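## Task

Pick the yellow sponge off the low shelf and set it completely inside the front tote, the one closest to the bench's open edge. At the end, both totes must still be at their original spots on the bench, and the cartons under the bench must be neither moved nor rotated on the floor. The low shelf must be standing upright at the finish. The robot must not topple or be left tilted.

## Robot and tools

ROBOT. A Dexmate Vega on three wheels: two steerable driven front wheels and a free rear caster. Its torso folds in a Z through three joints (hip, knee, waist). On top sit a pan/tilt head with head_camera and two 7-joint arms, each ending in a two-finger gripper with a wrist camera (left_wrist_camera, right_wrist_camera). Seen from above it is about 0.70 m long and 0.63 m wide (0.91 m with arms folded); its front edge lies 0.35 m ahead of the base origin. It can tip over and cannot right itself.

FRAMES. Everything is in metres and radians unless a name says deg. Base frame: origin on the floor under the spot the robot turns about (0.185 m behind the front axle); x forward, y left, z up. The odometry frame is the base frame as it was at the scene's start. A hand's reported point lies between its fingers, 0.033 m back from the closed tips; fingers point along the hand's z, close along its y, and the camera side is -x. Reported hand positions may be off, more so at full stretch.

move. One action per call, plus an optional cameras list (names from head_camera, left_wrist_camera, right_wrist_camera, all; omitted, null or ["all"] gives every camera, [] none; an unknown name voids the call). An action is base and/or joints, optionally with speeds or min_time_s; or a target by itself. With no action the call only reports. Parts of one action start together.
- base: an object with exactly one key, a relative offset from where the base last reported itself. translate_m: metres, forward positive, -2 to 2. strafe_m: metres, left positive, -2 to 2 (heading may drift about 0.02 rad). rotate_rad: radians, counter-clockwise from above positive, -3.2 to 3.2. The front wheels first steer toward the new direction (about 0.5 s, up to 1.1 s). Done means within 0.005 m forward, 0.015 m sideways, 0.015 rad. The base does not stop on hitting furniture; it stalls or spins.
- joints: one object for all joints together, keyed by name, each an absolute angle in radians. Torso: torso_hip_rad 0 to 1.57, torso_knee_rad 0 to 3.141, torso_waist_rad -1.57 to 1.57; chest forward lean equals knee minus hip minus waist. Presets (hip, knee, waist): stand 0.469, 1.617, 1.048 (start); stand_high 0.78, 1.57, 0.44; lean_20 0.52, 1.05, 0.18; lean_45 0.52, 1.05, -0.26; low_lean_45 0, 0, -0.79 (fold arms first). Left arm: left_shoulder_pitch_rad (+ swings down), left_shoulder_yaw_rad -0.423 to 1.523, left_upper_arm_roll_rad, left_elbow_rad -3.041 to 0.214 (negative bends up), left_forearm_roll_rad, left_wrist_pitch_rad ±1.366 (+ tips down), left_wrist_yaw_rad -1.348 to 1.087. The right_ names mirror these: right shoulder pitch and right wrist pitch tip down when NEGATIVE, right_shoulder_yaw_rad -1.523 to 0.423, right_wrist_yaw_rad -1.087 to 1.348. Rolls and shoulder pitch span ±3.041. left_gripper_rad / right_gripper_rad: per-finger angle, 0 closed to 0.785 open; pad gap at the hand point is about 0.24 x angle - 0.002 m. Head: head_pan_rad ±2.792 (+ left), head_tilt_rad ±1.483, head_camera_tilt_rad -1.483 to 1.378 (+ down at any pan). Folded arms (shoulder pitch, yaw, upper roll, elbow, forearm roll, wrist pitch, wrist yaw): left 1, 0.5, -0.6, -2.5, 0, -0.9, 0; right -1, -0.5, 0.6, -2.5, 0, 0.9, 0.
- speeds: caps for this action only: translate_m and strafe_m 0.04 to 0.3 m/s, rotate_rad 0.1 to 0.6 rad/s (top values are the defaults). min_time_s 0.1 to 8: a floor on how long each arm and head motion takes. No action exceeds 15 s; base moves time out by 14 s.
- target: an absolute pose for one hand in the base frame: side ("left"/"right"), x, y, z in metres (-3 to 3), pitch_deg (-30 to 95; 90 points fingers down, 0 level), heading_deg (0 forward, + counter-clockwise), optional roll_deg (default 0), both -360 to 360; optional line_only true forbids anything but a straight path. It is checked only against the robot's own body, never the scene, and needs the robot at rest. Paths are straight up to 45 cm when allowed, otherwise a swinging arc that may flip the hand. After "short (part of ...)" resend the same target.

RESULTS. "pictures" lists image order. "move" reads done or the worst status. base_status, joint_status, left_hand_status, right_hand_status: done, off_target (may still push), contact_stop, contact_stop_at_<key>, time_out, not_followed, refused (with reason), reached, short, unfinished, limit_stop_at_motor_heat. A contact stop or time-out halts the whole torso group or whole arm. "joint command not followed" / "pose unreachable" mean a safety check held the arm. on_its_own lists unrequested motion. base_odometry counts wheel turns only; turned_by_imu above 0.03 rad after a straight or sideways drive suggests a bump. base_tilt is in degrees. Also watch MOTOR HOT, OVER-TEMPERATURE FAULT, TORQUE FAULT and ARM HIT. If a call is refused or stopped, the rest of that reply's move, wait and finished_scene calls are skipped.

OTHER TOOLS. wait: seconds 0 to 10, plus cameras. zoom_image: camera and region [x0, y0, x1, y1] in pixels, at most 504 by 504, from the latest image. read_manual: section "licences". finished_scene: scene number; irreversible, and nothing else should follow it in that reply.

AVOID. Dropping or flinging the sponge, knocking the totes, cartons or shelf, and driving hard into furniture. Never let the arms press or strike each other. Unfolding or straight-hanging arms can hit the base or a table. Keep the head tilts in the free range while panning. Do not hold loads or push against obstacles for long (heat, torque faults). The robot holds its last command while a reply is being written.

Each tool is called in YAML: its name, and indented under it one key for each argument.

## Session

move:
  joints: {"head_pan_rad": 0, "head_camera_tilt_rad": 0.3}

move:
  joints: {"head_pan_rad": -1.3, "head_camera_tilt_rad": 0.3}
  cameras: ["head_camera"]

move:
  joints: {"head_pan_rad": 1.3, "head_camera_tilt_rad": 0.3}
  cameras: ["head_camera"]

move:
  joints: {"head_pan_rad": 2.6, "head_camera_tilt_rad": 0.3}
  cameras: ["head_camera"]

move:
  joints: {"head_pan_rad": -2.6, "head_camera_tilt_rad": 0.3}
  cameras: ["head_camera"]

Scene clock: 0.87 s.
Joint torques (N m): left_arm=[6.32 0.67 -0.41 -2.91 0.41 -1.71 -0.51] | right_arm=[-5.52 -0.61 0.03 -5.1 -0.53 2.7 -0.2]
move: done
base_odometry: x=+0.000 y=+0.000 heading=+0.000
turned_by_wheels: +0.000
turned_by_imu: +0.000
base_tilt: forward=+0.2 right=-0.8
base_status: not commanded
joint_positions: torso_hip_rad=+0.469 torso_knee_rad=+1.617 torso_waist_rad=+1.048 left_shoulder_pitch_rad=+2.212 left_shoulder_yaw_rad=-0.018 left_upper_arm_roll_rad=-0.010 left_elbow_rad=-1.106 left_forearm_roll_rad=-0.008 left_wrist_pitch_rad=-0.486 left_wrist_yaw_rad=-0.018 left_gripper_rad=+0.005 right_shoulder_pitch_rad=-2.191 right_shoulder_yaw_rad=-0.018 right_upper_arm_roll_rad=+0.006 right_elbow_rad=-1.111 right_forearm_roll_rad=+0.003 right_wrist_pitch_rad=+0.519 right_wrist_yaw_rad=-0.012 right_gripper_rad=+0.005 head_pan_rad=+0.000 head_tilt_rad=+0.000 head_camera_tilt_rad=+0.300
joint_status: all done
chest: x=-0.0112 y=+0.0000 z=+1.4155 quat_wxyz=(+0.999, +0.000, +0.050, +0.000) (m; base frame)
left_hand: x=+0.1884 y=+0.2239 z=+0.6016 quat_wxyz=(+0.413, -0.010, +0.911, -0.007) pitch_deg=+41.3 heading_deg=-0.3 roll_deg=-1.6 back=up (m; base frame)
right_hand: x=+0.2165 y=-0.2457 z=+0.6185 quat_wxyz=(+0.439, -0.003, +0.898, -0.012) pitch_deg=+37.9 heading_deg=-1.3 roll_deg=-1.7 back=up (m; base frame)
pictures: head_camera, left_wrist_camera, right_wrist_camera
Images, in order (width x height): head_camera 896x560, left_wrist_camera 672x420, right_wrist_camera 672x420.

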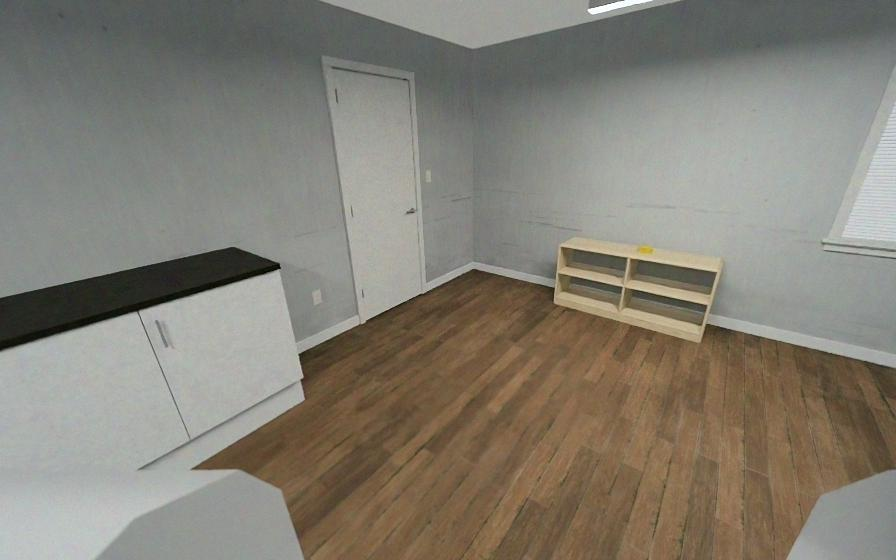

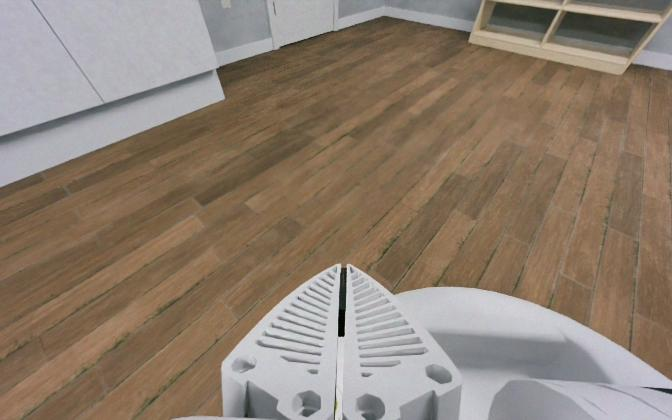

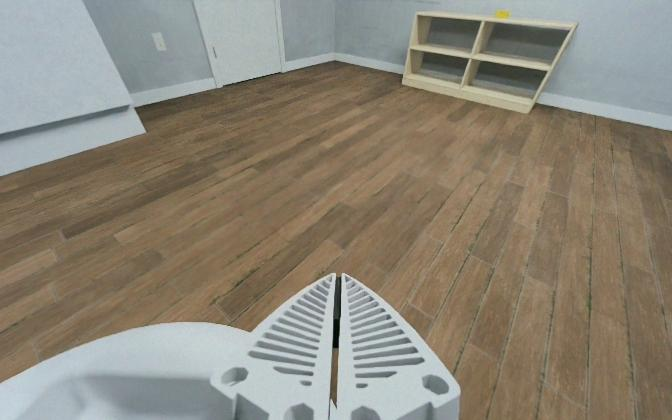

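Scene clock: 2.40 s.
Joint torques (N m): left_arm=[6.65 -0.38 -1.09 -2.46 0.49 -0.5 -0.17] | right_arm=[-5.64 1.48 0.28 -4.26 -0.16 2.78 0.18]
move: done
base_odometry: x=+0.000 y=+0.000 heading=+0.000
turned_by_wheels: +0.000
turned_by_imu: +0.000
base_tilt: forward=+0.2 right=-0.8
base_status: not commanded
joint_positions: torso_hip_rad=+0.469 torso_knee_rad=+1.617 torso_waist_rad=+1.048 left_shoulder_pitch_rad=+2.212 left_shoulder_yaw_rad=-0.018 left_upper_arm_roll_rad=-0.010 left_elbow_rad=-1.106 left_forearm_roll_rad=-0.008 left_wrist_pitch_rad=-0.486 left_wrist_yaw_rad=-0.018 left_gripper_rad=+0.005 right_shoulder_pitch_rad=-2.191 right_shoulder_yaw_rad=-0.018 right_upper_arm_roll_rad=+0.006 right_elbow_rad=-1.111 right_forearm_roll_rad=+0.003 right_wrist_pitch_rad=+0.519 right_wrist_yaw_rad=-0.012 right_gripper_rad=+0.005 head_pan_rad=-1.300 head_tilt_rad=+0.000 head_camera_tilt_rad=+0.300
joint_status: all done
chest: x=-0.0112 y=+0.0000 z=+1.4155 quat_wxyz=(+0.999, +0.000, +0.050, +0.000) (m; base frame)
left_hand: x=+0.1884 y=+0.2239 z=+0.6016 quat_wxyz=(+0.413, -0.010, +0.911, -0.007) pitch_deg=+41.3 heading_deg=-0.3 roll_deg=-1.6 back=up (m; base frame)
right_hand: x=+0.2165 y=-0.2457 z=+0.6185 quat_wxyz=(+0.439, -0.003, +0.898, -0.012) pitch_deg=+37.9 heading_deg=-1.3 roll_deg=-1.7 back=up (m; base frame)
pictures: head_camera
Images, in order (width x height): head_camera 896x560.

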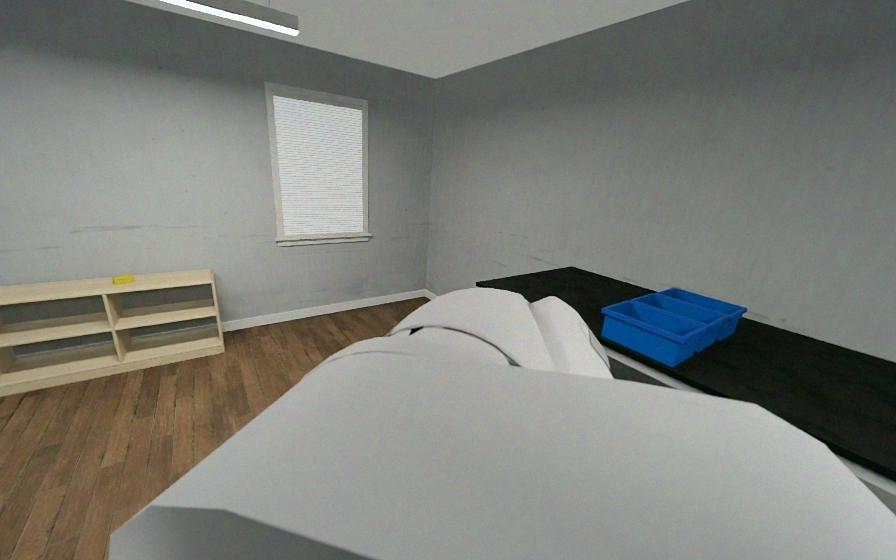

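Scene clock: 4.80 s.
Joint torques (N m): left_arm=[5.98 1.58 1.16 -2.99 0.05 -1.33 -0.11] | right_arm=[-5.59 -2.94 -0.78 -5.6 -0.03 1.3 -0.17]
move: done
base_odometry: x=+0.000 y=+0.000 heading=+0.000
turned_by_wheels: +0.000
turned_by_imu: +0.000
base_tilt: forward=+0.2 right=-0.8
base_status: not commanded
joint_positions: torso_hip_rad=+0.469 torso_knee_rad=+1.617 torso_waist_rad=+1.048 left_shoulder_pitch_rad=+2.212 left_shoulder_yaw_rad=-0.018 left_upper_arm_roll_rad=-0.010 left_elbow_rad=-1.106 left_forearm_roll_rad=-0.008 left_wrist_pitch_rad=-0.486 left_wrist_yaw_rad=-0.018 left_gripper_rad=+0.005 right_shoulder_pitch_rad=-2.191 right_shoulder_yaw_rad=-0.018 right_upper_arm_roll_rad=+0.006 right_elbow_rad=-1.111 right_forearm_roll_rad=+0.003 right_wrist_pitch_rad=+0.519 right_wrist_yaw_rad=-0.012 right_gripper_rad=+0.005 head_pan_rad=+1.300 head_tilt_rad=+0.000 head_camera_tilt_rad=+0.300
joint_status: all done
chest: x=-0.0112 y=+0.0000 z=+1.4155 quat_wxyz=(+0.999, +0.000, +0.050, +0.000) (m; base frame)
left_hand: x=+0.1884 y=+0.2239 z=+0.6016 quat_wxyz=(+0.413, -0.010, +0.911, -0.007) pitch_deg=+41.3 heading_deg=-0.3 roll_deg=-1.6 back=up (m; base frame)
right_hand: x=+0.2165 y=-0.2457 z=+0.6185 quat_wxyz=(+0.439, -0.003, +0.898, -0.012) pitch_deg=+37.9 heading_deg=-1.3 roll_deg=-1.7 back=up (m; base frame)
pictures: head_camera
Images, in order (width x height): head_camera 896x560.

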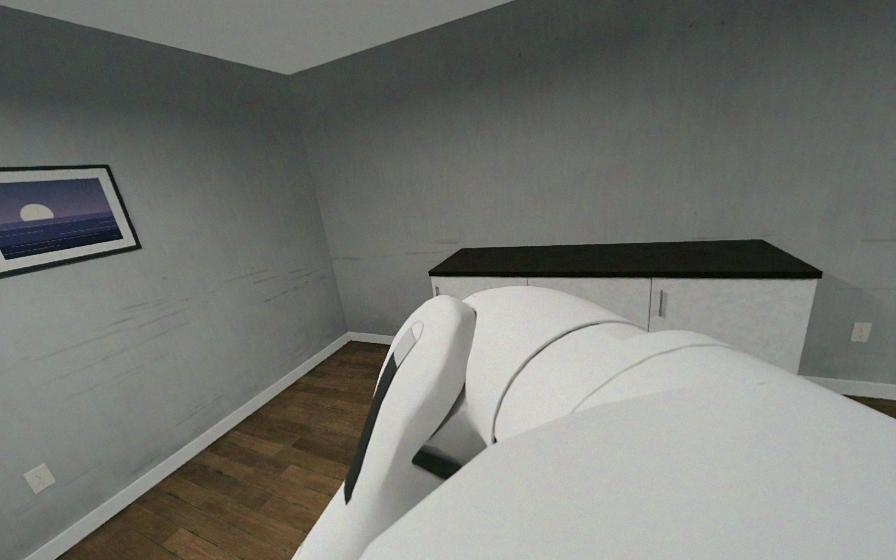

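Scene clock: 6.33 s.
Joint torques (N m): left_arm=[6.18 -1.4 -1.61 -3.57 0.79 -1.26 -0.24] | right_arm=[-4.82 -0.76 0.6 -6.39 -0.19 3.32 0.06]
move: done
base_odometry: x=+0.000 y=+0.000 heading=+0.000
turned_by_wheels: +0.000
turned_by_imu: +0.000
base_tilt: forward=+0.3 right=-0.8
base_status: not commanded
joint_positions: torso_hip_rad=+0.469 torso_knee_rad=+1.617 torso_waist_rad=+1.048 left_shoulder_pitch_rad=+2.212 left_shoulder_yaw_rad=-0.018 left_upper_arm_roll_rad=-0.010 left_elbow_rad=-1.106 left_forearm_roll_rad=-0.008 left_wrist_pitch_rad=-0.486 left_wrist_yaw_rad=-0.018 left_gripper_rad=+0.005 right_shoulder_pitch_rad=-2.191 right_shoulder_yaw_rad=-0.018 right_upper_arm_roll_rad=+0.006 right_elbow_rad=-1.111 right_forearm_roll_rad=+0.003 right_wrist_pitch_rad=+0.519 right_wrist_yaw_rad=-0.012 right_gripper_rad=+0.005 head_pan_rad=+2.600 head_tilt_rad=+0.000 head_camera_tilt_rad=+0.300
joint_status: all done
chest: x=-0.0112 y=+0.0000 z=+1.4155 quat_wxyz=(+0.999, +0.000, +0.050, +0.000) (m; base frame)
left_hand: x=+0.1884 y=+0.2239 z=+0.6016 quat_wxyz=(+0.413, -0.010, +0.911, -0.007) pitch_deg=+41.3 heading_deg=-0.3 roll_deg=-1.6 back=up (m; base frame)
right_hand: x=+0.2165 y=-0.2457 z=+0.6185 quat_wxyz=(+0.439, -0.003, +0.898, -0.012) pitch_deg=+37.9 heading_deg=-1.3 roll_deg=-1.7 back=up (m; base frame)
pictures: head_camera
Images, in order (width x height): head_camera 896x560.

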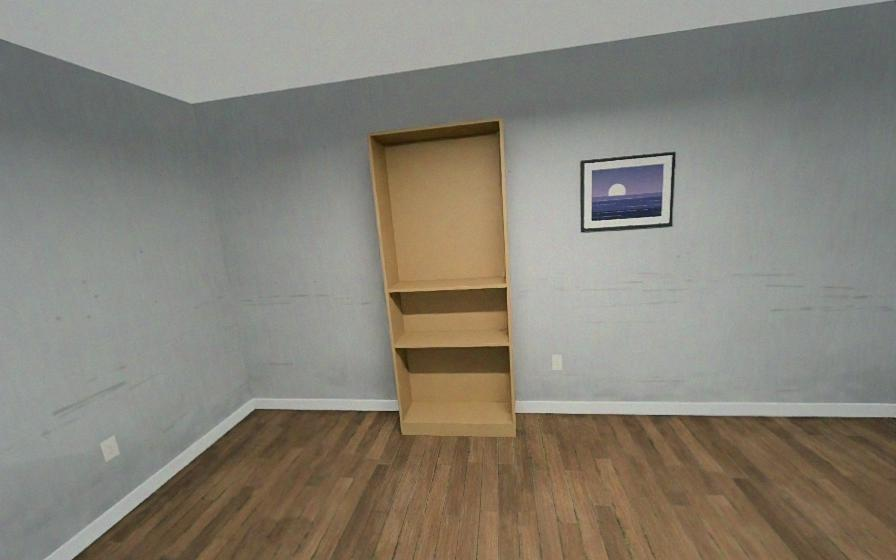

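Scene clock: 10.47 s.
Joint torques (N m): left_arm=[4.12 2.23 0.35 -1.93 0.55 -0.44 0.23] | right_arm=[-6.47 -0.27 -2.08 -5.45 -0.89 2.57 0.22]
move: done
base_odometry: x=+0.000 y=+0.000 heading=+0.000
turned_by_wheels: +0.000
turned_by_imu: +0.001
base_tilt: forward=+0.2 right=-0.8
base_status: not commanded
joint_positions: torso_hip_rad=+0.469 torso_knee_rad=+1.617 torso_waist_rad=+1.048 left_shoulder_pitch_rad=+2.212 left_shoulder_yaw_rad=-0.018 left_upper_arm_roll_rad=-0.010 left_elbow_rad=-1.106 left_forearm_roll_rad=-0.008 left_wrist_pitch_rad=-0.486 left_wrist_yaw_rad=-0.018 left_gripper_rad=+0.005 right_shoulder_pitch_rad=-2.191 right_shoulder_yaw_rad=-0.018 right_upper_arm_roll_rad=+0.006 right_elbow_rad=-1.111 right_forearm_roll_rad=+0.003 right_wrist_pitch_rad=+0.519 right_wrist_yaw_rad=-0.012 right_gripper_rad=+0.005 head_pan_rad=-2.600 head_tilt_rad=+0.000 head_camera_tilt_rad=+0.300
joint_status: all done
chest: x=-0.0112 y=+0.0000 z=+1.4155 quat_wxyz=(+0.999, +0.000, +0.050, +0.000) (m; base frame)
left_hand: x=+0.1884 y=+0.2239 z=+0.6016 quat_wxyz=(+0.413, -0.010, +0.911, -0.007) pitch_deg=+41.3 heading_deg=-0.3 roll_deg=-1.6 back=up (m; base frame)
right_hand: x=+0.2165 y=-0.2457 z=+0.6185 quat_wxyz=(+0.439, -0.003, +0.898, -0.012) pitch_deg=+37.9 heading_deg=-1.3 roll_deg=-1.7 back=up (m; base frame)
pictures: head_camera
Images, in order (width x height): head_camera 896x560.

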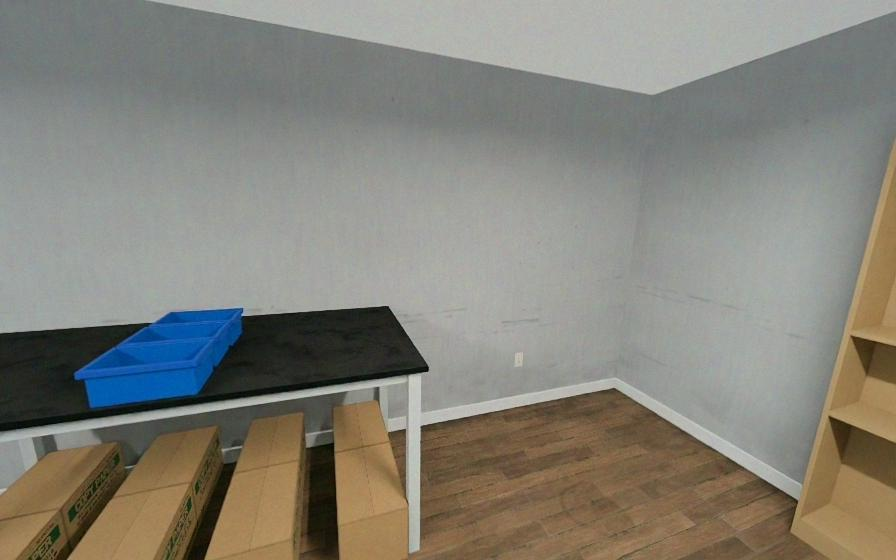

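move:
  base: {"rotate_rad": -0.577}
  joints: {"head_pan_rad": 0, "head_camera_tilt_rad": 0.45}
  cameras: ["head_camera"]

Scene clock: 30.63 s.
Joint torques (N m): left_arm=[5.25 -1.52 1.18 -3.27 -0.09 -0.86 -0.2] | right_arm=[-8.33 -4.67 0.25 -5.17 -0.16 2.14 -0.23]
move: done
base_odometry: x=+0.001 y=+0.000 heading=-0.578
turned_by_wheels: -0.578
turned_by_imu: -0.573
base_tilt: forward=+0.2 right=-0.8
base_status: done
joint_positions: torso_hip_rad=+0.469 torso_knee_rad=+1.617 torso_waist_rad=+1.048 left_shoulder_pitch_rad=+2.212 left_shoulder_yaw_rad=-0.018 left_upper_arm_roll_rad=-0.010 left_elbow_rad=-1.106 left_forearm_roll_rad=-0.008 left_wrist_pitch_rad=-0.486 left_wrist_yaw_rad=-0.018 left_gripper_rad=+0.005 right_shoulder_pitch_rad=-2.191 right_shoulder_yaw_rad=-0.018 right_upper_arm_roll_rad=+0.006 right_elbow_rad=-1.111 right_forearm_roll_rad=+0.003 right_wrist_pitch_rad=+0.519 right_wrist_yaw_rad=-0.012 right_gripper_rad=+0.005 head_pan_rad=+0.000 head_tilt_rad=+0.000 head_camera_tilt_rad=+0.450
joint_status: all done
chest: x=-0.0112 y=+0.0000 z=+1.4155 quat_wxyz=(+0.999, +0.000, +0.050, +0.000) (m; base frame)
left_hand: x=+0.1884 y=+0.2239 z=+0.6016 quat_wxyz=(+0.413, -0.010, +0.911, -0.007) pitch_deg=+41.3 heading_deg=-0.3 roll_deg=-1.6 back=up (m; base frame)
right_hand: x=+0.2165 y=-0.2457 z=+0.6185 quat_wxyz=(+0.439, -0.003, +0.898, -0.012) pitch_deg=+37.9 heading_deg=-1.3 roll_deg=-1.7 back=up (m; base frame)
pictures: head_camera
Images, in order (width x height): head_camera 896x560.

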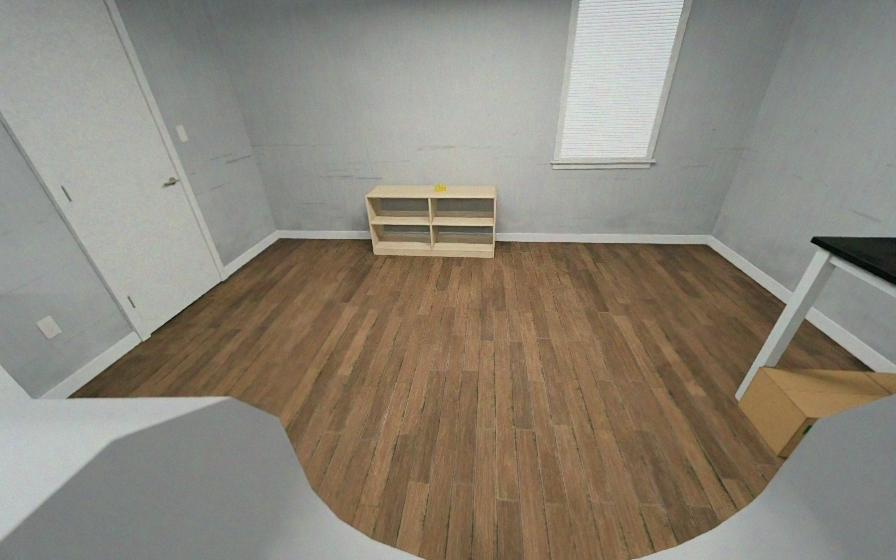

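move:
  base: {"rotate_rad": -0.03}
  cameras: []

move:
  base: {"translate_m": 2.0}
  joints: {"head_camera_tilt_rad": 0.6}
  cameras: ["head_camera"]

Scene clock: 45.90 s.
Joint torques (N m): left_arm=[6.93 1.21 1.45 -3.78 0.2 -0.7 0.13] | right_arm=[-5.19 -2.5 -0.43 -5.43 -0.19 1.92 0.16]
move: done
base_odometry: x=+0.001 y=+0.000 heading=-0.608
turned_by_wheels: -0.030
turned_by_imu: -0.029
base_tilt: forward=+0.2 right=-0.8
base_status: done
joint_positions: torso_hip_rad=+0.469 torso_knee_rad=+1.617 torso_waist_rad=+1.048 left_shoulder_pitch_rad=+2.212 left_shoulder_yaw_rad=-0.018 left_upper_arm_roll_rad=-0.010 left_elbow_rad=-1.106 left_forearm_roll_rad=-0.008 left_wrist_pitch_rad=-0.486 left_wrist_yaw_rad=-0.018 left_gripper_rad=+0.005 right_shoulder_pitch_rad=-2.191 right_shoulder_yaw_rad=-0.018 right_upper_arm_roll_rad=+0.006 right_elbow_rad=-1.111 right_forearm_roll_rad=+0.003 right_wrist_pitch_rad=+0.519 right_wrist_yaw_rad=-0.012 right_gripper_rad=+0.005 head_pan_rad=+0.000 head_tilt_rad=+0.000 head_camera_tilt_rad=+0.450
joint_status: not commanded
chest: x=-0.0112 y=+0.0000 z=+1.4155 quat_wxyz=(+0.999, +0.000, +0.050, +0.000) (m; base frame)
left_hand: x=+0.1884 y=+0.2239 z=+0.6016 quat_wxyz=(+0.413, -0.010, +0.911, -0.007) pitch_deg=+41.3 heading_deg=-0.3 roll_deg=-1.6 back=up (m; base frame)
right_hand: x=+0.2165 y=-0.2457 z=+0.6185 quat_wxyz=(+0.439, -0.003, +0.898, -0.012) pitch_deg=+37.9 heading_deg=-1.3 roll_deg=-1.7 back=up (m; base frame)
pictures: none
No camera images: "cameras" was empty.

Scene clock: 54.43 s.
Joint torques (N m): left_arm=[3.52 0.64 -0.36 -2.49 -0.05 -1.57 -0.11] | right_arm=[-5.73 -0.15 -0.39 -4.69 -0.07 1.43 -0.19]
move: done
base_odometry: x=+1.642 y=-1.142 heading=-0.609
turned_by_wheels: -0.001
turned_by_imu: +0.009
base_tilt: forward=+0.2 right=-0.8
base_status: done
joint_positions: torso_hip_rad=+0.469 torso_knee_rad=+1.617 torso_waist_rad=+1.048 left_shoulder_pitch_rad=+2.212 left_shoulder_yaw_rad=-0.018 left_upper_arm_roll_rad=-0.010 left_elbow_rad=-1.106 left_forearm_roll_rad=-0.008 left_wrist_pitch_rad=-0.486 left_wrist_yaw_rad=-0.018 left_gripper_rad=+0.005 right_shoulder_pitch_rad=-2.191 right_shoulder_yaw_rad=-0.018 right_upper_arm_roll_rad=+0.006 right_elbow_rad=-1.111 right_forearm_roll_rad=+0.003 right_wrist_pitch_rad=+0.519 right_wrist_yaw_rad=-0.012 right_gripper_rad=+0.005 head_pan_rad=+0.000 head_tilt_rad=+0.000 head_camera_tilt_rad=+0.600
joint_status: all done
chest: x=-0.0111 y=+0.0000 z=+1.4155 quat_wxyz=(+0.999, +0.000, +0.050, +0.000) (m; base frame)
left_hand: x=+0.1884 y=+0.2239 z=+0.6016 quat_wxyz=(+0.413, -0.010, +0.911, -0.007) pitch_deg=+41.3 heading_deg=-0.3 roll_deg=-1.6 back=up (m; base frame)
right_hand: x=+0.2165 y=-0.2457 z=+0.6184 quat_wxyz=(+0.439, -0.003, +0.898, -0.012) pitch_deg=+37.9 heading_deg=-1.3 roll_deg=-1.7 back=up (m; base frame)
pictures: head_camera
Images, in order (width x height): head_camera 896x560.

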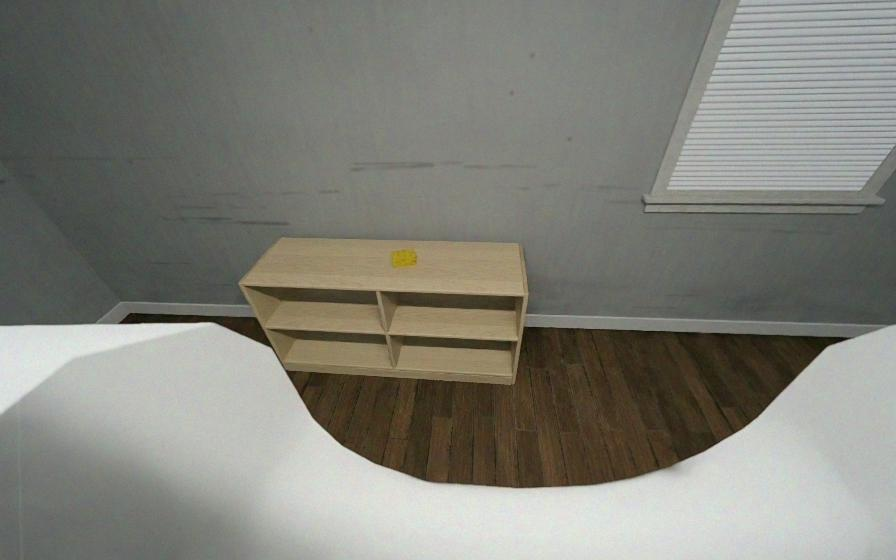

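move:
  base: {"rotate_rad": -0.055}
  cameras: ["head_camera"]

zoom_image:
  camera: "head_camera"
  region: [340, 220, 460, 300]

Scene clock: 71.00 s.
Joint torques (N m): left_arm=[3.59 2.8 -0.06 -3.89 0.25 -2.08 -0.05] | right_arm=[-5.72 -2.1 1.78 -6.34 -0.05 1.73 -0.11]
move: done
base_odometry: x=+1.643 y=-1.142 heading=-0.664
turned_by_wheels: -0.055
turned_by_imu: -0.055
base_tilt: forward=+0.2 right=-0.8
base_status: done
joint_positions: torso_hip_rad=+0.469 torso_knee_rad=+1.617 torso_waist_rad=+1.048 left_shoulder_pitch_rad=+2.212 left_shoulder_yaw_rad=-0.018 left_upper_arm_roll_rad=-0.010 left_elbow_rad=-1.106 left_forearm_roll_rad=-0.008 left_wrist_pitch_rad=-0.486 left_wrist_yaw_rad=-0.018 left_gripper_rad=+0.005 right_shoulder_pitch_rad=-2.191 right_shoulder_yaw_rad=-0.018 right_upper_arm_roll_rad=+0.006 right_elbow_rad=-1.111 right_forearm_roll_rad=+0.003 right_wrist_pitch_rad=+0.519 right_wrist_yaw_rad=-0.012 right_gripper_rad=+0.005 head_pan_rad=+0.000 head_tilt_rad=+0.000 head_camera_tilt_rad=+0.600
joint_status: not commanded
chest: x=-0.0111 y=+0.0000 z=+1.4155 quat_wxyz=(+0.999, +0.000, +0.050, +0.000) (m; base frame)
left_hand: x=+0.1884 y=+0.2239 z=+0.6016 quat_wxyz=(+0.413, -0.010, +0.911, -0.007) pitch_deg=+41.3 heading_deg=-0.3 roll_deg=-1.6 back=up (m; base frame)
right_hand: x=+0.2165 y=-0.2457 z=+0.6184 quat_wxyz=(+0.439, -0.003, +0.898, -0.012) pitch_deg=+37.9 heading_deg=-1.3 roll_deg=-1.7 back=up (m; base frame)
pictures: head_camera
Images, in order (width x height): head_camera 896x560.

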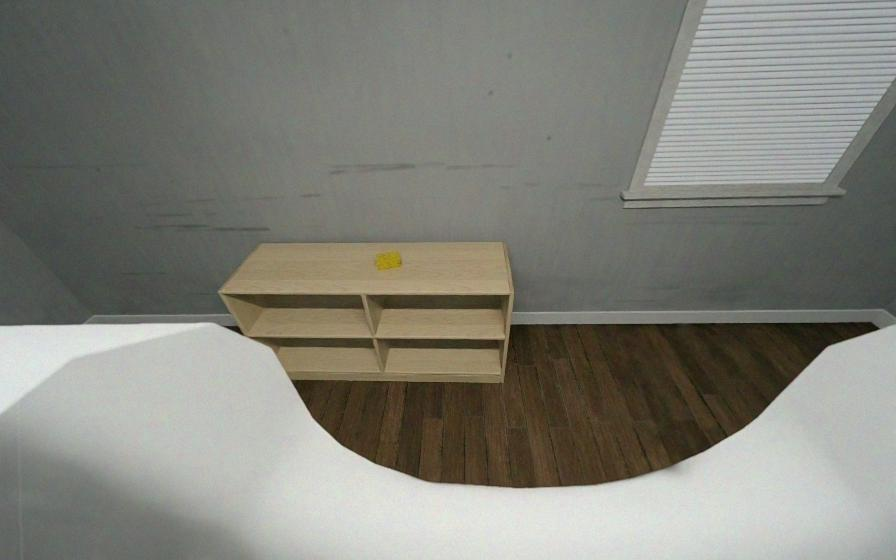

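Scaled by 4.200 from the camera's 896x560 image, which has a finer 960x600 frame.

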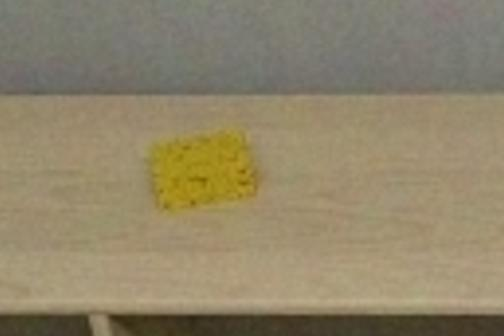

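move:
  base: {"translate_m": 0.5}
  speeds: {"translate_m": 0.12}
  joints: {"head_camera_tilt_rad": 0.75}
  cameras: ["head_camera"]

move:
  target: {"side": "right", "x": 0.28, "y": -0.26, "z": 0.85, "pitch_deg": 10, "heading_deg": 0}
  cameras: []

move:
  target: {"side": "left", "x": 0.35, "y": 0.24, "z": 0.9, "pitch_deg": 30, "heading_deg": 0}
  cameras: ["head_camera", "left_wrist_camera"]

Scene clock: 91.90 s.
Joint torques (N m): left_arm=[5.07 -0.39 -1.54 -3.69 -0.23 -2.28 -0.05] | right_arm=[-3.59 0.11 -0.63 -6.15 0.02 2.55 0.25]
move: done
base_odometry: x=+2.036 y=-1.450 heading=-0.665
turned_by_wheels: -0.001
turned_by_imu: +0.003
base_tilt: forward=+0.3 right=-0.8
base_status: done
joint_positions: torso_hip_rad=+0.469 torso_knee_rad=+1.617 torso_waist_rad=+1.048 left_shoulder_pitch_rad=+2.212 left_shoulder_yaw_rad=-0.018 left_upper_arm_roll_rad=-0.010 left_elbow_rad=-1.106 left_forearm_roll_rad=-0.008 left_wrist_pitch_rad=-0.486 left_wrist_yaw_rad=-0.018 left_gripper_rad=+0.005 right_shoulder_pitch_rad=-2.191 right_shoulder_yaw_rad=-0.018 right_upper_arm_roll_rad=+0.006 right_elbow_rad=-1.111 right_forearm_roll_rad=+0.003 right_wrist_pitch_rad=+0.519 right_wrist_yaw_rad=-0.012 right_gripper_rad=+0.005 head_pan_rad=+0.000 head_tilt_rad=+0.000 head_camera_tilt_rad=+0.750
joint_status: all done
chest: x=-0.0111 y=+0.0000 z=+1.4155 quat_wxyz=(+0.999, +0.000, +0.050, +0.000) (m; base frame)
left_hand: x=+0.1884 y=+0.2239 z=+0.6016 quat_wxyz=(+0.413, -0.010, +0.911, -0.007) pitch_deg=+41.3 heading_deg=-0.3 roll_deg=-1.6 back=up (m; base frame)
right_hand: x=+0.2165 y=-0.2457 z=+0.6184 quat_wxyz=(+0.439, -0.003, +0.898, -0.012) pitch_deg=+37.9 heading_deg=-1.3 roll_deg=-1.7 back=up (m; base frame)
pictures: head_camera
Images, in order (width x height): head_camera 896x560.

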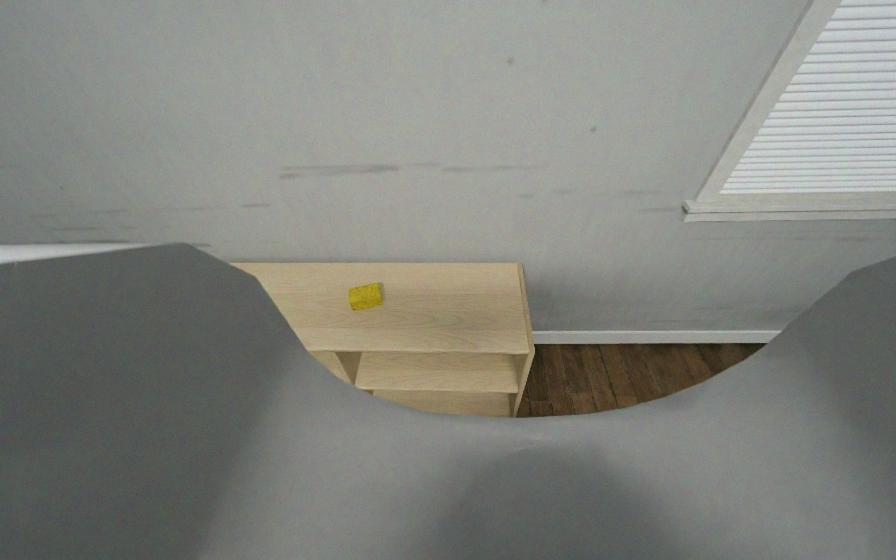

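Scene clock: 94.67 s.
Joint torques (N m): left_arm=[4.31 0.76 2.61 -4.51 0.12 -1.37 0.4] | right_arm=[-14.63 -2.26 4.01 -9.26 0.17 2.81 0.12]
move: done
base_odometry: x=+2.036 y=-1.450 heading=-0.665
turned_by_wheels: +0.000
turned_by_imu: +0.000
base_tilt: forward=+0.2 right=-0.8
base_status: not commanded
joint_positions: torso_hip_rad=+0.469 torso_knee_rad=+1.617 torso_waist_rad=+1.048 left_shoulder_pitch_rad=+2.212 left_shoulder_yaw_rad=-0.018 left_upper_arm_roll_rad=-0.010 left_elbow_rad=-1.106 left_forearm_roll_rad=-0.008 left_wrist_pitch_rad=-0.486 left_wrist_yaw_rad=-0.018 left_gripper_rad=+0.005 right_shoulder_pitch_rad=-2.392 right_shoulder_yaw_rad=-0.048 right_upper_arm_roll_rad=+0.030 right_elbow_rad=-1.447 right_forearm_roll_rad=+0.086 right_wrist_pitch_rad=+0.863 right_wrist_yaw_rad=+0.056 right_gripper_rad=+0.005 head_pan_rad=+0.000 head_tilt_rad=+0.000 head_camera_tilt_rad=+0.750
joint_status: not commanded
chest: x=-0.0111 y=+0.0000 z=+1.4155 quat_wxyz=(+0.999, +0.000, +0.050, +0.000) (m; base frame)
left_hand: x=+0.1884 y=+0.2239 z=+0.6016 quat_wxyz=(+0.413, -0.010, +0.911, -0.007) pitch_deg=+41.3 heading_deg=-0.3 roll_deg=-1.6 back=up (m; base frame)
right_hand: x=+0.2797 y=-0.2597 z=+0.8475 quat_wxyz=(+0.641, +0.000, +0.768, +0.000) pitch_deg=+10.3 heading_deg=+0.0 roll_deg=+0.0 back=up (m; base frame)
right_hand_status: reached (straight line, planned for 1.5 s): 3 mm and 0.3 deg off.
pictures: none
No camera images: "cameras" was empty.

Scene clock: 100.30 s.
Joint torques (N m): left_arm=[8.82 2.09 -1.55 -11.41 0.22 -1.58 0.18] | right_arm=[-14.23 -0.69 2.25 -9.91 0.19 0.57 0.07]
move: done
base_odometry: x=+2.036 y=-1.450 heading=-0.665
turned_by_wheels: +0.000
turned_by_imu: +0.001
base_tilt: forward=+0.2 right=-0.7
base_status: not commanded
joint_positions: torso_hip_rad=+0.469 torso_knee_rad=+1.617 torso_waist_rad=+1.048 left_shoulder_pitch_rad=+2.537 left_shoulder_yaw_rad=-0.001 left_upper_arm_roll_rad=-0.034 left_elbow_rad=-2.398 left_forearm_roll_rad=-0.017 left_wrist_pitch_rad=+0.285 left_wrist_yaw_rad=-0.025 left_gripper_rad=+0.005 right_shoulder_pitch_rad=-2.394 right_shoulder_yaw_rad=-0.048 right_upper_arm_roll_rad=+0.031 right_elbow_rad=-1.450 right_forearm_roll_rad=+0.087 right_wrist_pitch_rad=+0.866 right_wrist_yaw_rad=+0.056 right_gripper_rad=+0.005 head_pan_rad=+0.000 head_tilt_rad=+0.000 head_camera_tilt_rad=+0.750
joint_status: not commanded
chest: x=-0.0111 y=+0.0000 z=+1.4155 quat_wxyz=(+0.999, +0.000, +0.050, +0.000) (m; base frame)
left_hand: x=+0.3496 y=+0.2399 z=+0.8989 quat_wxyz=(+0.500, +0.000, +0.866, +0.000) pitch_deg=+30.0 heading_deg=+0.0 roll_deg=+0.0 back=up (m; base frame)
left_hand_status: reached (straight line, planned for 4.4 s): 1 mm and 0.0 deg off.
right_hand: x=+0.2801 y=-0.2598 z=+0.8499 quat_wxyz=(+0.643, +0.000, +0.766, +0.000) pitch_deg=+10.0 heading_deg=+0.0 roll_deg=+0.0 back=up (m; base frame)
pictures: head_camera, left_wrist_camera
Images, in order (width x height): head_camera 896x560, left_wrist_camera 672x420.

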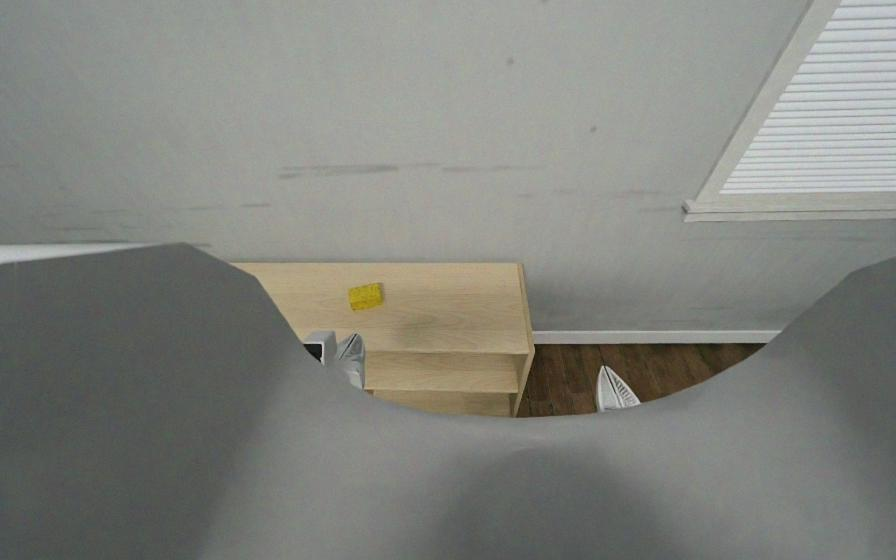

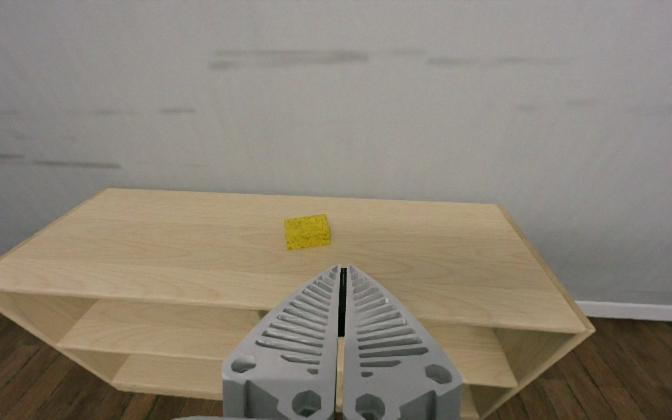

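move:
  joints: {"torso_waist_rad": 0.65, "head_camera_tilt_rad": 0.5, "left_gripper_rad": 0.6}
  cameras: []

move:
  joints: {"left_shoulder_pitch_rad": 1.396, "left_shoulder_yaw_rad": 0.05, "left_upper_arm_roll_rad": 0, "left_elbow_rad": -2.007, "left_forearm_roll_rad": 0, "left_wrist_pitch_rad": 0.95, "left_wrist_yaw_rad": 0}
  cameras: ["head_camera", "left_wrist_camera"]

Scene clock: 112.87 s.
Joint torques (N m): left_arm=[14.57 1.39 -2.73 -9.34 -0.71 -0.98 -0.07] | right_arm=[-20.48 -2.81 3.67 -6.77 -0.06 2.07 0.01]
move: done
base_odometry: x=+2.036 y=-1.450 heading=-0.665
turned_by_wheels: +0.000
turned_by_imu: +0.001
base_tilt: forward=+0.3 right=-0.8
base_status: not commanded
joint_positions: torso_hip_rad=+0.469 torso_knee_rad=+1.617 torso_waist_rad=+0.650 left_shoulder_pitch_rad=+2.537 left_shoulder_yaw_rad=-0.001 left_upper_arm_roll_rad=-0.034 left_elbow_rad=-2.401 left_forearm_roll_rad=-0.017 left_wrist_pitch_rad=+0.287 left_wrist_yaw_rad=-0.025 left_gripper_rad=+0.600 right_shoulder_pitch_rad=-2.394 right_shoulder_yaw_rad=-0.048 right_upper_arm_roll_rad=+0.031 right_elbow_rad=-1.450 right_forearm_roll_rad=+0.087 right_wrist_pitch_rad=+0.866 right_wrist_yaw_rad=+0.056 right_gripper_rad=+0.005 head_pan_rad=+0.000 head_tilt_rad=+0.000 head_camera_tilt_rad=+0.500
joint_status: all done
chest: x=+0.1639 y=+0.0000 z=+1.3859 quat_wxyz=(+0.969, +0.000, +0.246, +0.000) (m; base frame)
left_hand: x=+0.2972 y=+0.2399 z=+0.7708 quat_wxyz=(+0.319, +0.000, +0.948, +0.000) pitch_deg=+52.8 heading_deg=+0.0 roll_deg=+0.0 back=up (m; base frame)
right_hand: x=+0.2132 y=-0.2598 z=+0.7518 quat_wxyz=(+0.479, +0.000, +0.878, +0.000) pitch_deg=+32.8 heading_deg=+0.0 roll_deg=+0.0 back=up (m; base frame)
pictures: none
No camera images: "cameras" was empty.

Scene clock: 117.97 s.
Joint torques (N m): left_arm=[-13.21 -1.04 2.23 -8.42 0.38 -1.34 0.28] | right_arm=[-19 -2 3.46 -3.96 0.25 2.18 -0.01]
move: done
base_odometry: x=+2.036 y=-1.450 heading=-0.665
turned_by_wheels: +0.000
turned_by_imu: +0.001
base_tilt: forward=+0.3 right=-0.8
base_status: not commanded
joint_positions: torso_hip_rad=+0.469 torso_knee_rad=+1.617 torso_waist_rad=+0.650 left_shoulder_pitch_rad=+1.400 left_shoulder_yaw_rad=+0.050 left_upper_arm_roll_rad=+0.000 left_elbow_rad=-2.009 left_forearm_roll_rad=+0.000 left_wrist_pitch_rad=+0.948 left_wrist_yaw_rad=+0.000 left_gripper_rad=+0.600 right_shoulder_pitch_rad=-2.394 right_shoulder_yaw_rad=-0.048 right_upper_arm_roll_rad=+0.031 right_elbow_rad=-1.450 right_forearm_roll_rad=+0.087 right_wrist_pitch_rad=+0.866 right_wrist_yaw_rad=+0.056 right_gripper_rad=+0.005 head_pan_rad=+0.000 head_tilt_rad=+0.000 head_camera_tilt_rad=+0.500
joint_status: all done
chest: x=+0.1639 y=+0.0000 z=+1.3859 quat_wxyz=(+0.969, +0.000, +0.246, +0.000) (m; base frame)
left_hand: x=+0.6691 y=+0.2492 z=+0.7506 quat_wxyz=(+0.359, +0.016, +0.933, +0.019) pitch_deg=+47.9 heading_deg=+2.1 roll_deg=+4.0 back=up (m; base frame)
right_hand: x=+0.2132 y=-0.2598 z=+0.7518 quat_wxyz=(+0.479, +0.000, +0.878, +0.000) pitch_deg=+32.8 heading_deg=+0.0 roll_deg=+0.0 back=up (m; base frame)
pictures: head_camera, left_wrist_camera
Images, in order (width x height): head_camera 896x560, left_wrist_camera 672x420.

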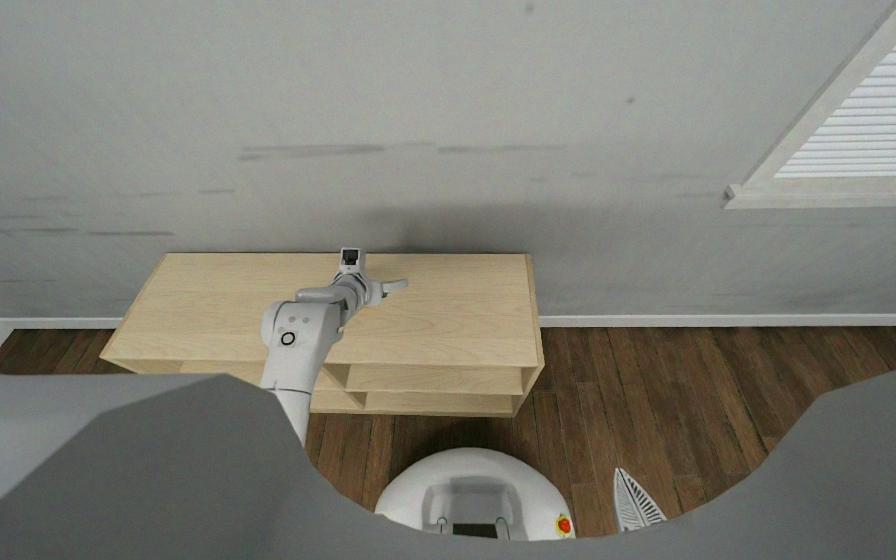

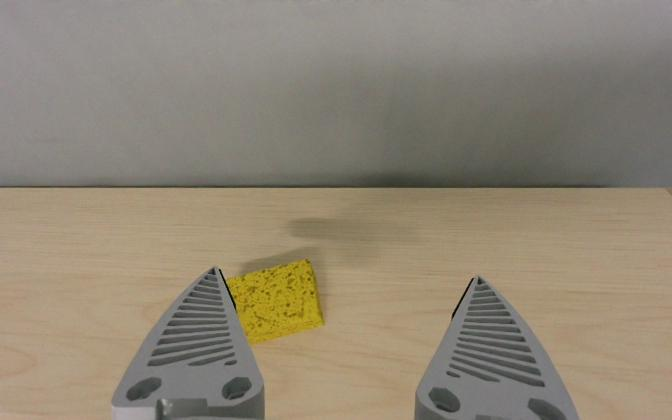

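move:
  target: {"side": "left", "x": 0.665, "y": 0.31, "z": 0.74, "pitch_deg": 60, "heading_deg": 12, "line_only": true}
  cameras: ["left_wrist_camera"]

Scene clock: 128.63 s.
Joint torques (N m): left_arm=[-15.81 3.04 -0.15 -7.52 -0.96 -1.07 0.43] | right_arm=[-19.97 -4.27 4.06 -7.58 0.13 2.57 0.07]
move: done
base_odometry: x=+2.036 y=-1.450 heading=-0.665
turned_by_wheels: +0.000
turned_by_imu: +0.001
base_tilt: forward=+0.3 right=-0.8
base_status: not commanded
joint_positions: torso_hip_rad=+0.469 torso_knee_rad=+1.617 torso_waist_rad=+0.650 left_shoulder_pitch_rad=+1.166 left_shoulder_yaw_rad=-0.057 left_upper_arm_roll_rad=-0.170 left_elbow_rad=-1.935 left_forearm_roll_rad=-0.029 left_wrist_pitch_rad=+1.306 left_wrist_yaw_rad=+0.079 left_gripper_rad=+0.600 right_shoulder_pitch_rad=-2.394 right_shoulder_yaw_rad=-0.048 right_upper_arm_roll_rad=+0.031 right_elbow_rad=-1.450 right_forearm_roll_rad=+0.087 right_wrist_pitch_rad=+0.866 right_wrist_yaw_rad=+0.056 right_gripper_rad=+0.005 head_pan_rad=+0.000 head_tilt_rad=+0.000 head_camera_tilt_rad=+0.500
joint_status: not commanded
chest: x=+0.1639 y=+0.0000 z=+1.3859 quat_wxyz=(+0.969, +0.000, +0.246, +0.000) (m; base frame)
left_hand: x=+0.6650 y=+0.3096 z=+0.7400 quat_wxyz=(+0.258, -0.100, +0.960, +0.027) pitch_deg=+59.9 heading_deg=+11.9 roll_deg=+0.1 back=up (m; base frame)
left_hand_status: reached (straight line, planned for 1.5 s): 0 mm and 0.2 deg off.
right_hand: x=+0.2132 y=-0.2598 z=+0.7518 quat_wxyz=(+0.479, +0.000, +0.878, +0.000) pitch_deg=+32.8 heading_deg=+0.0 roll_deg=+0.0 back=up (m; base frame)
pictures: left_wrist_camera
Images, in order (width x height): left_wrist_camera 672x420.

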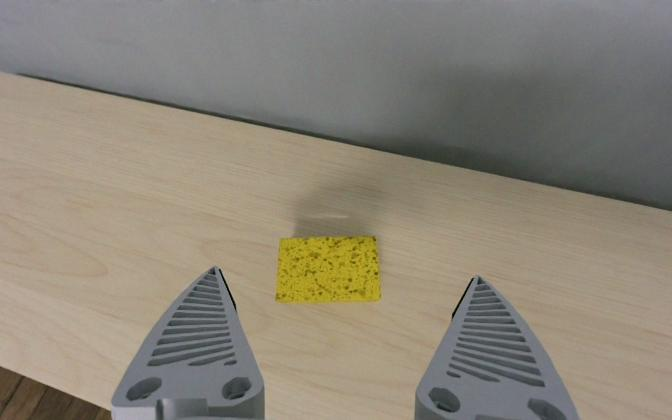

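move:
  target: {"side": "left", "x": 0.681, "y": 0.330, "z": 0.685, "pitch_deg": 60, "heading_deg": 12, "line_only": true}
  cameras: ["left_wrist_camera"]

Scene clock: 137.13 s.
Joint torques (N m): left_arm=[-19.43 3.96 -1.08 -8.68 0.48 -0.78 -0.43] | right_arm=[-21.57 -1.77 2.94 -5.8 0.04 2.66 0.16]
move: done
base_odometry: x=+2.036 y=-1.450 heading=-0.665
turned_by_wheels: +0.000
turned_by_imu: +0.001
base_tilt: forward=+0.2 right=-0.8
base_status: not commanded
joint_positions: torso_hip_rad=+0.469 torso_knee_rad=+1.617 torso_waist_rad=+0.650 left_shoulder_pitch_rad=+1.113 left_shoulder_yaw_rad=-0.008 left_upper_arm_roll_rad=-0.190 left_elbow_rad=-1.668 left_forearm_roll_rad=-0.036 left_wrist_pitch_rad=+1.103 left_wrist_yaw_rad=+0.042 left_gripper_rad=+0.600 right_shoulder_pitch_rad=-2.394 right_shoulder_yaw_rad=-0.048 right_upper_arm_roll_rad=+0.031 right_elbow_rad=-1.450 right_forearm_roll_rad=+0.087 right_wrist_pitch_rad=+0.866 right_wrist_yaw_rad=+0.056 right_gripper_rad=+0.005 head_pan_rad=+0.000 head_tilt_rad=+0.000 head_camera_tilt_rad=+0.500
joint_status: not commanded
chest: x=+0.1639 y=+0.0000 z=+1.3859 quat_wxyz=(+0.969, +0.000, +0.246, +0.000) (m; base frame)
left_hand: x=+0.6806 y=+0.3297 z=+0.6855 quat_wxyz=(+0.257, -0.101, +0.961, +0.027) pitch_deg=+60.0 heading_deg=+12.0 roll_deg=+0.0 back=up (m; base frame)
left_hand_status: reached (straight line, planned for 1.2 s): 1 mm and 0.0 deg off.
right_hand: x=+0.2132 y=-0.2598 z=+0.7518 quat_wxyz=(+0.479, +0.000, +0.878, +0.000) pitch_deg=+32.8 heading_deg=+0.0 roll_deg=+0.0 back=up (m; base frame)
pictures: left_wrist_camera
Images, in order (width x height): left_wrist_camera 672x420.

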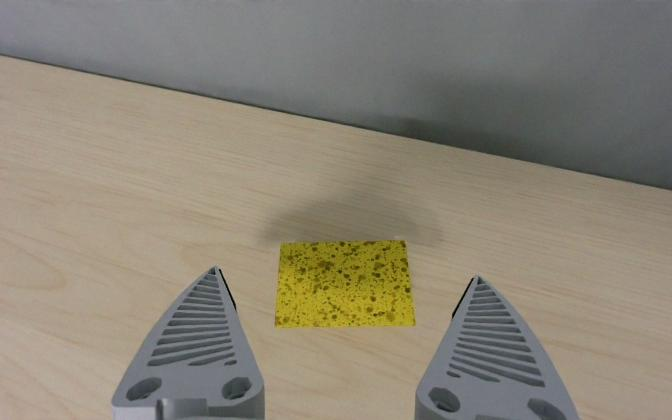

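move:
  target: {"side": "left", "x": 0.690, "y": 0.332, "z": 0.645, "pitch_deg": 60, "heading_deg": 12, "line_only": true}
  cameras: ["left_wrist_camera"]

Scene clock: 147.63 s.
Joint torques (N m): left_arm=[-19.93 4.59 1.37 -7.28 0.18 -0.7 -0.26] | right_arm=[-19.74 -5.14 2.77 -6.09 -0.11 1.81 -0.06]
move: done
base_odometry: x=+2.036 y=-1.450 heading=-0.665
turned_by_wheels: +0.000
turned_by_imu: +0.001
base_tilt: forward=+0.3 right=-0.8
base_status: not commanded
joint_positions: torso_hip_rad=+0.469 torso_knee_rad=+1.617 torso_waist_rad=+0.650 left_shoulder_pitch_rad=+1.062 left_shoulder_yaw_rad=+0.004 left_upper_arm_roll_rad=-0.189 left_elbow_rad=-1.455 left_forearm_roll_rad=-0.032 left_wrist_pitch_rad=+0.943 left_wrist_yaw_rad=+0.035 left_gripper_rad=+0.600 right_shoulder_pitch_rad=-2.394 right_shoulder_yaw_rad=-0.048 right_upper_arm_roll_rad=+0.031 right_elbow_rad=-1.450 right_forearm_roll_rad=+0.087 right_wrist_pitch_rad=+0.866 right_wrist_yaw_rad=+0.056 right_gripper_rad=+0.005 head_pan_rad=+0.000 head_tilt_rad=+0.000 head_camera_tilt_rad=+0.500
joint_status: not commanded
chest: x=+0.1639 y=+0.0000 z=+1.3859 quat_wxyz=(+0.969, +0.000, +0.246, +0.000) (m; base frame)
left_hand: x=+0.6896 y=+0.3320 z=+0.6455 quat_wxyz=(+0.257, -0.101, +0.961, +0.027) pitch_deg=+60.0 heading_deg=+12.0 roll_deg=+0.0 back=up (m; base frame)
left_hand_status: reached (straight line, planned for 1.0 s): 1 mm and 0.0 deg off.
right_hand: x=+0.2132 y=-0.2598 z=+0.7518 quat_wxyz=(+0.479, +0.000, +0.878, +0.000) pitch_deg=+32.8 heading_deg=+0.0 roll_deg=+0.0 back=up (m; base frame)
pictures: left_wrist_camera
Images, in order (width x height): left_wrist_camera 672x420.

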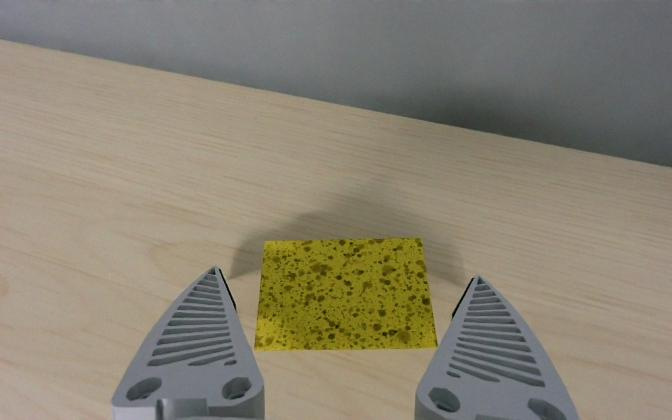

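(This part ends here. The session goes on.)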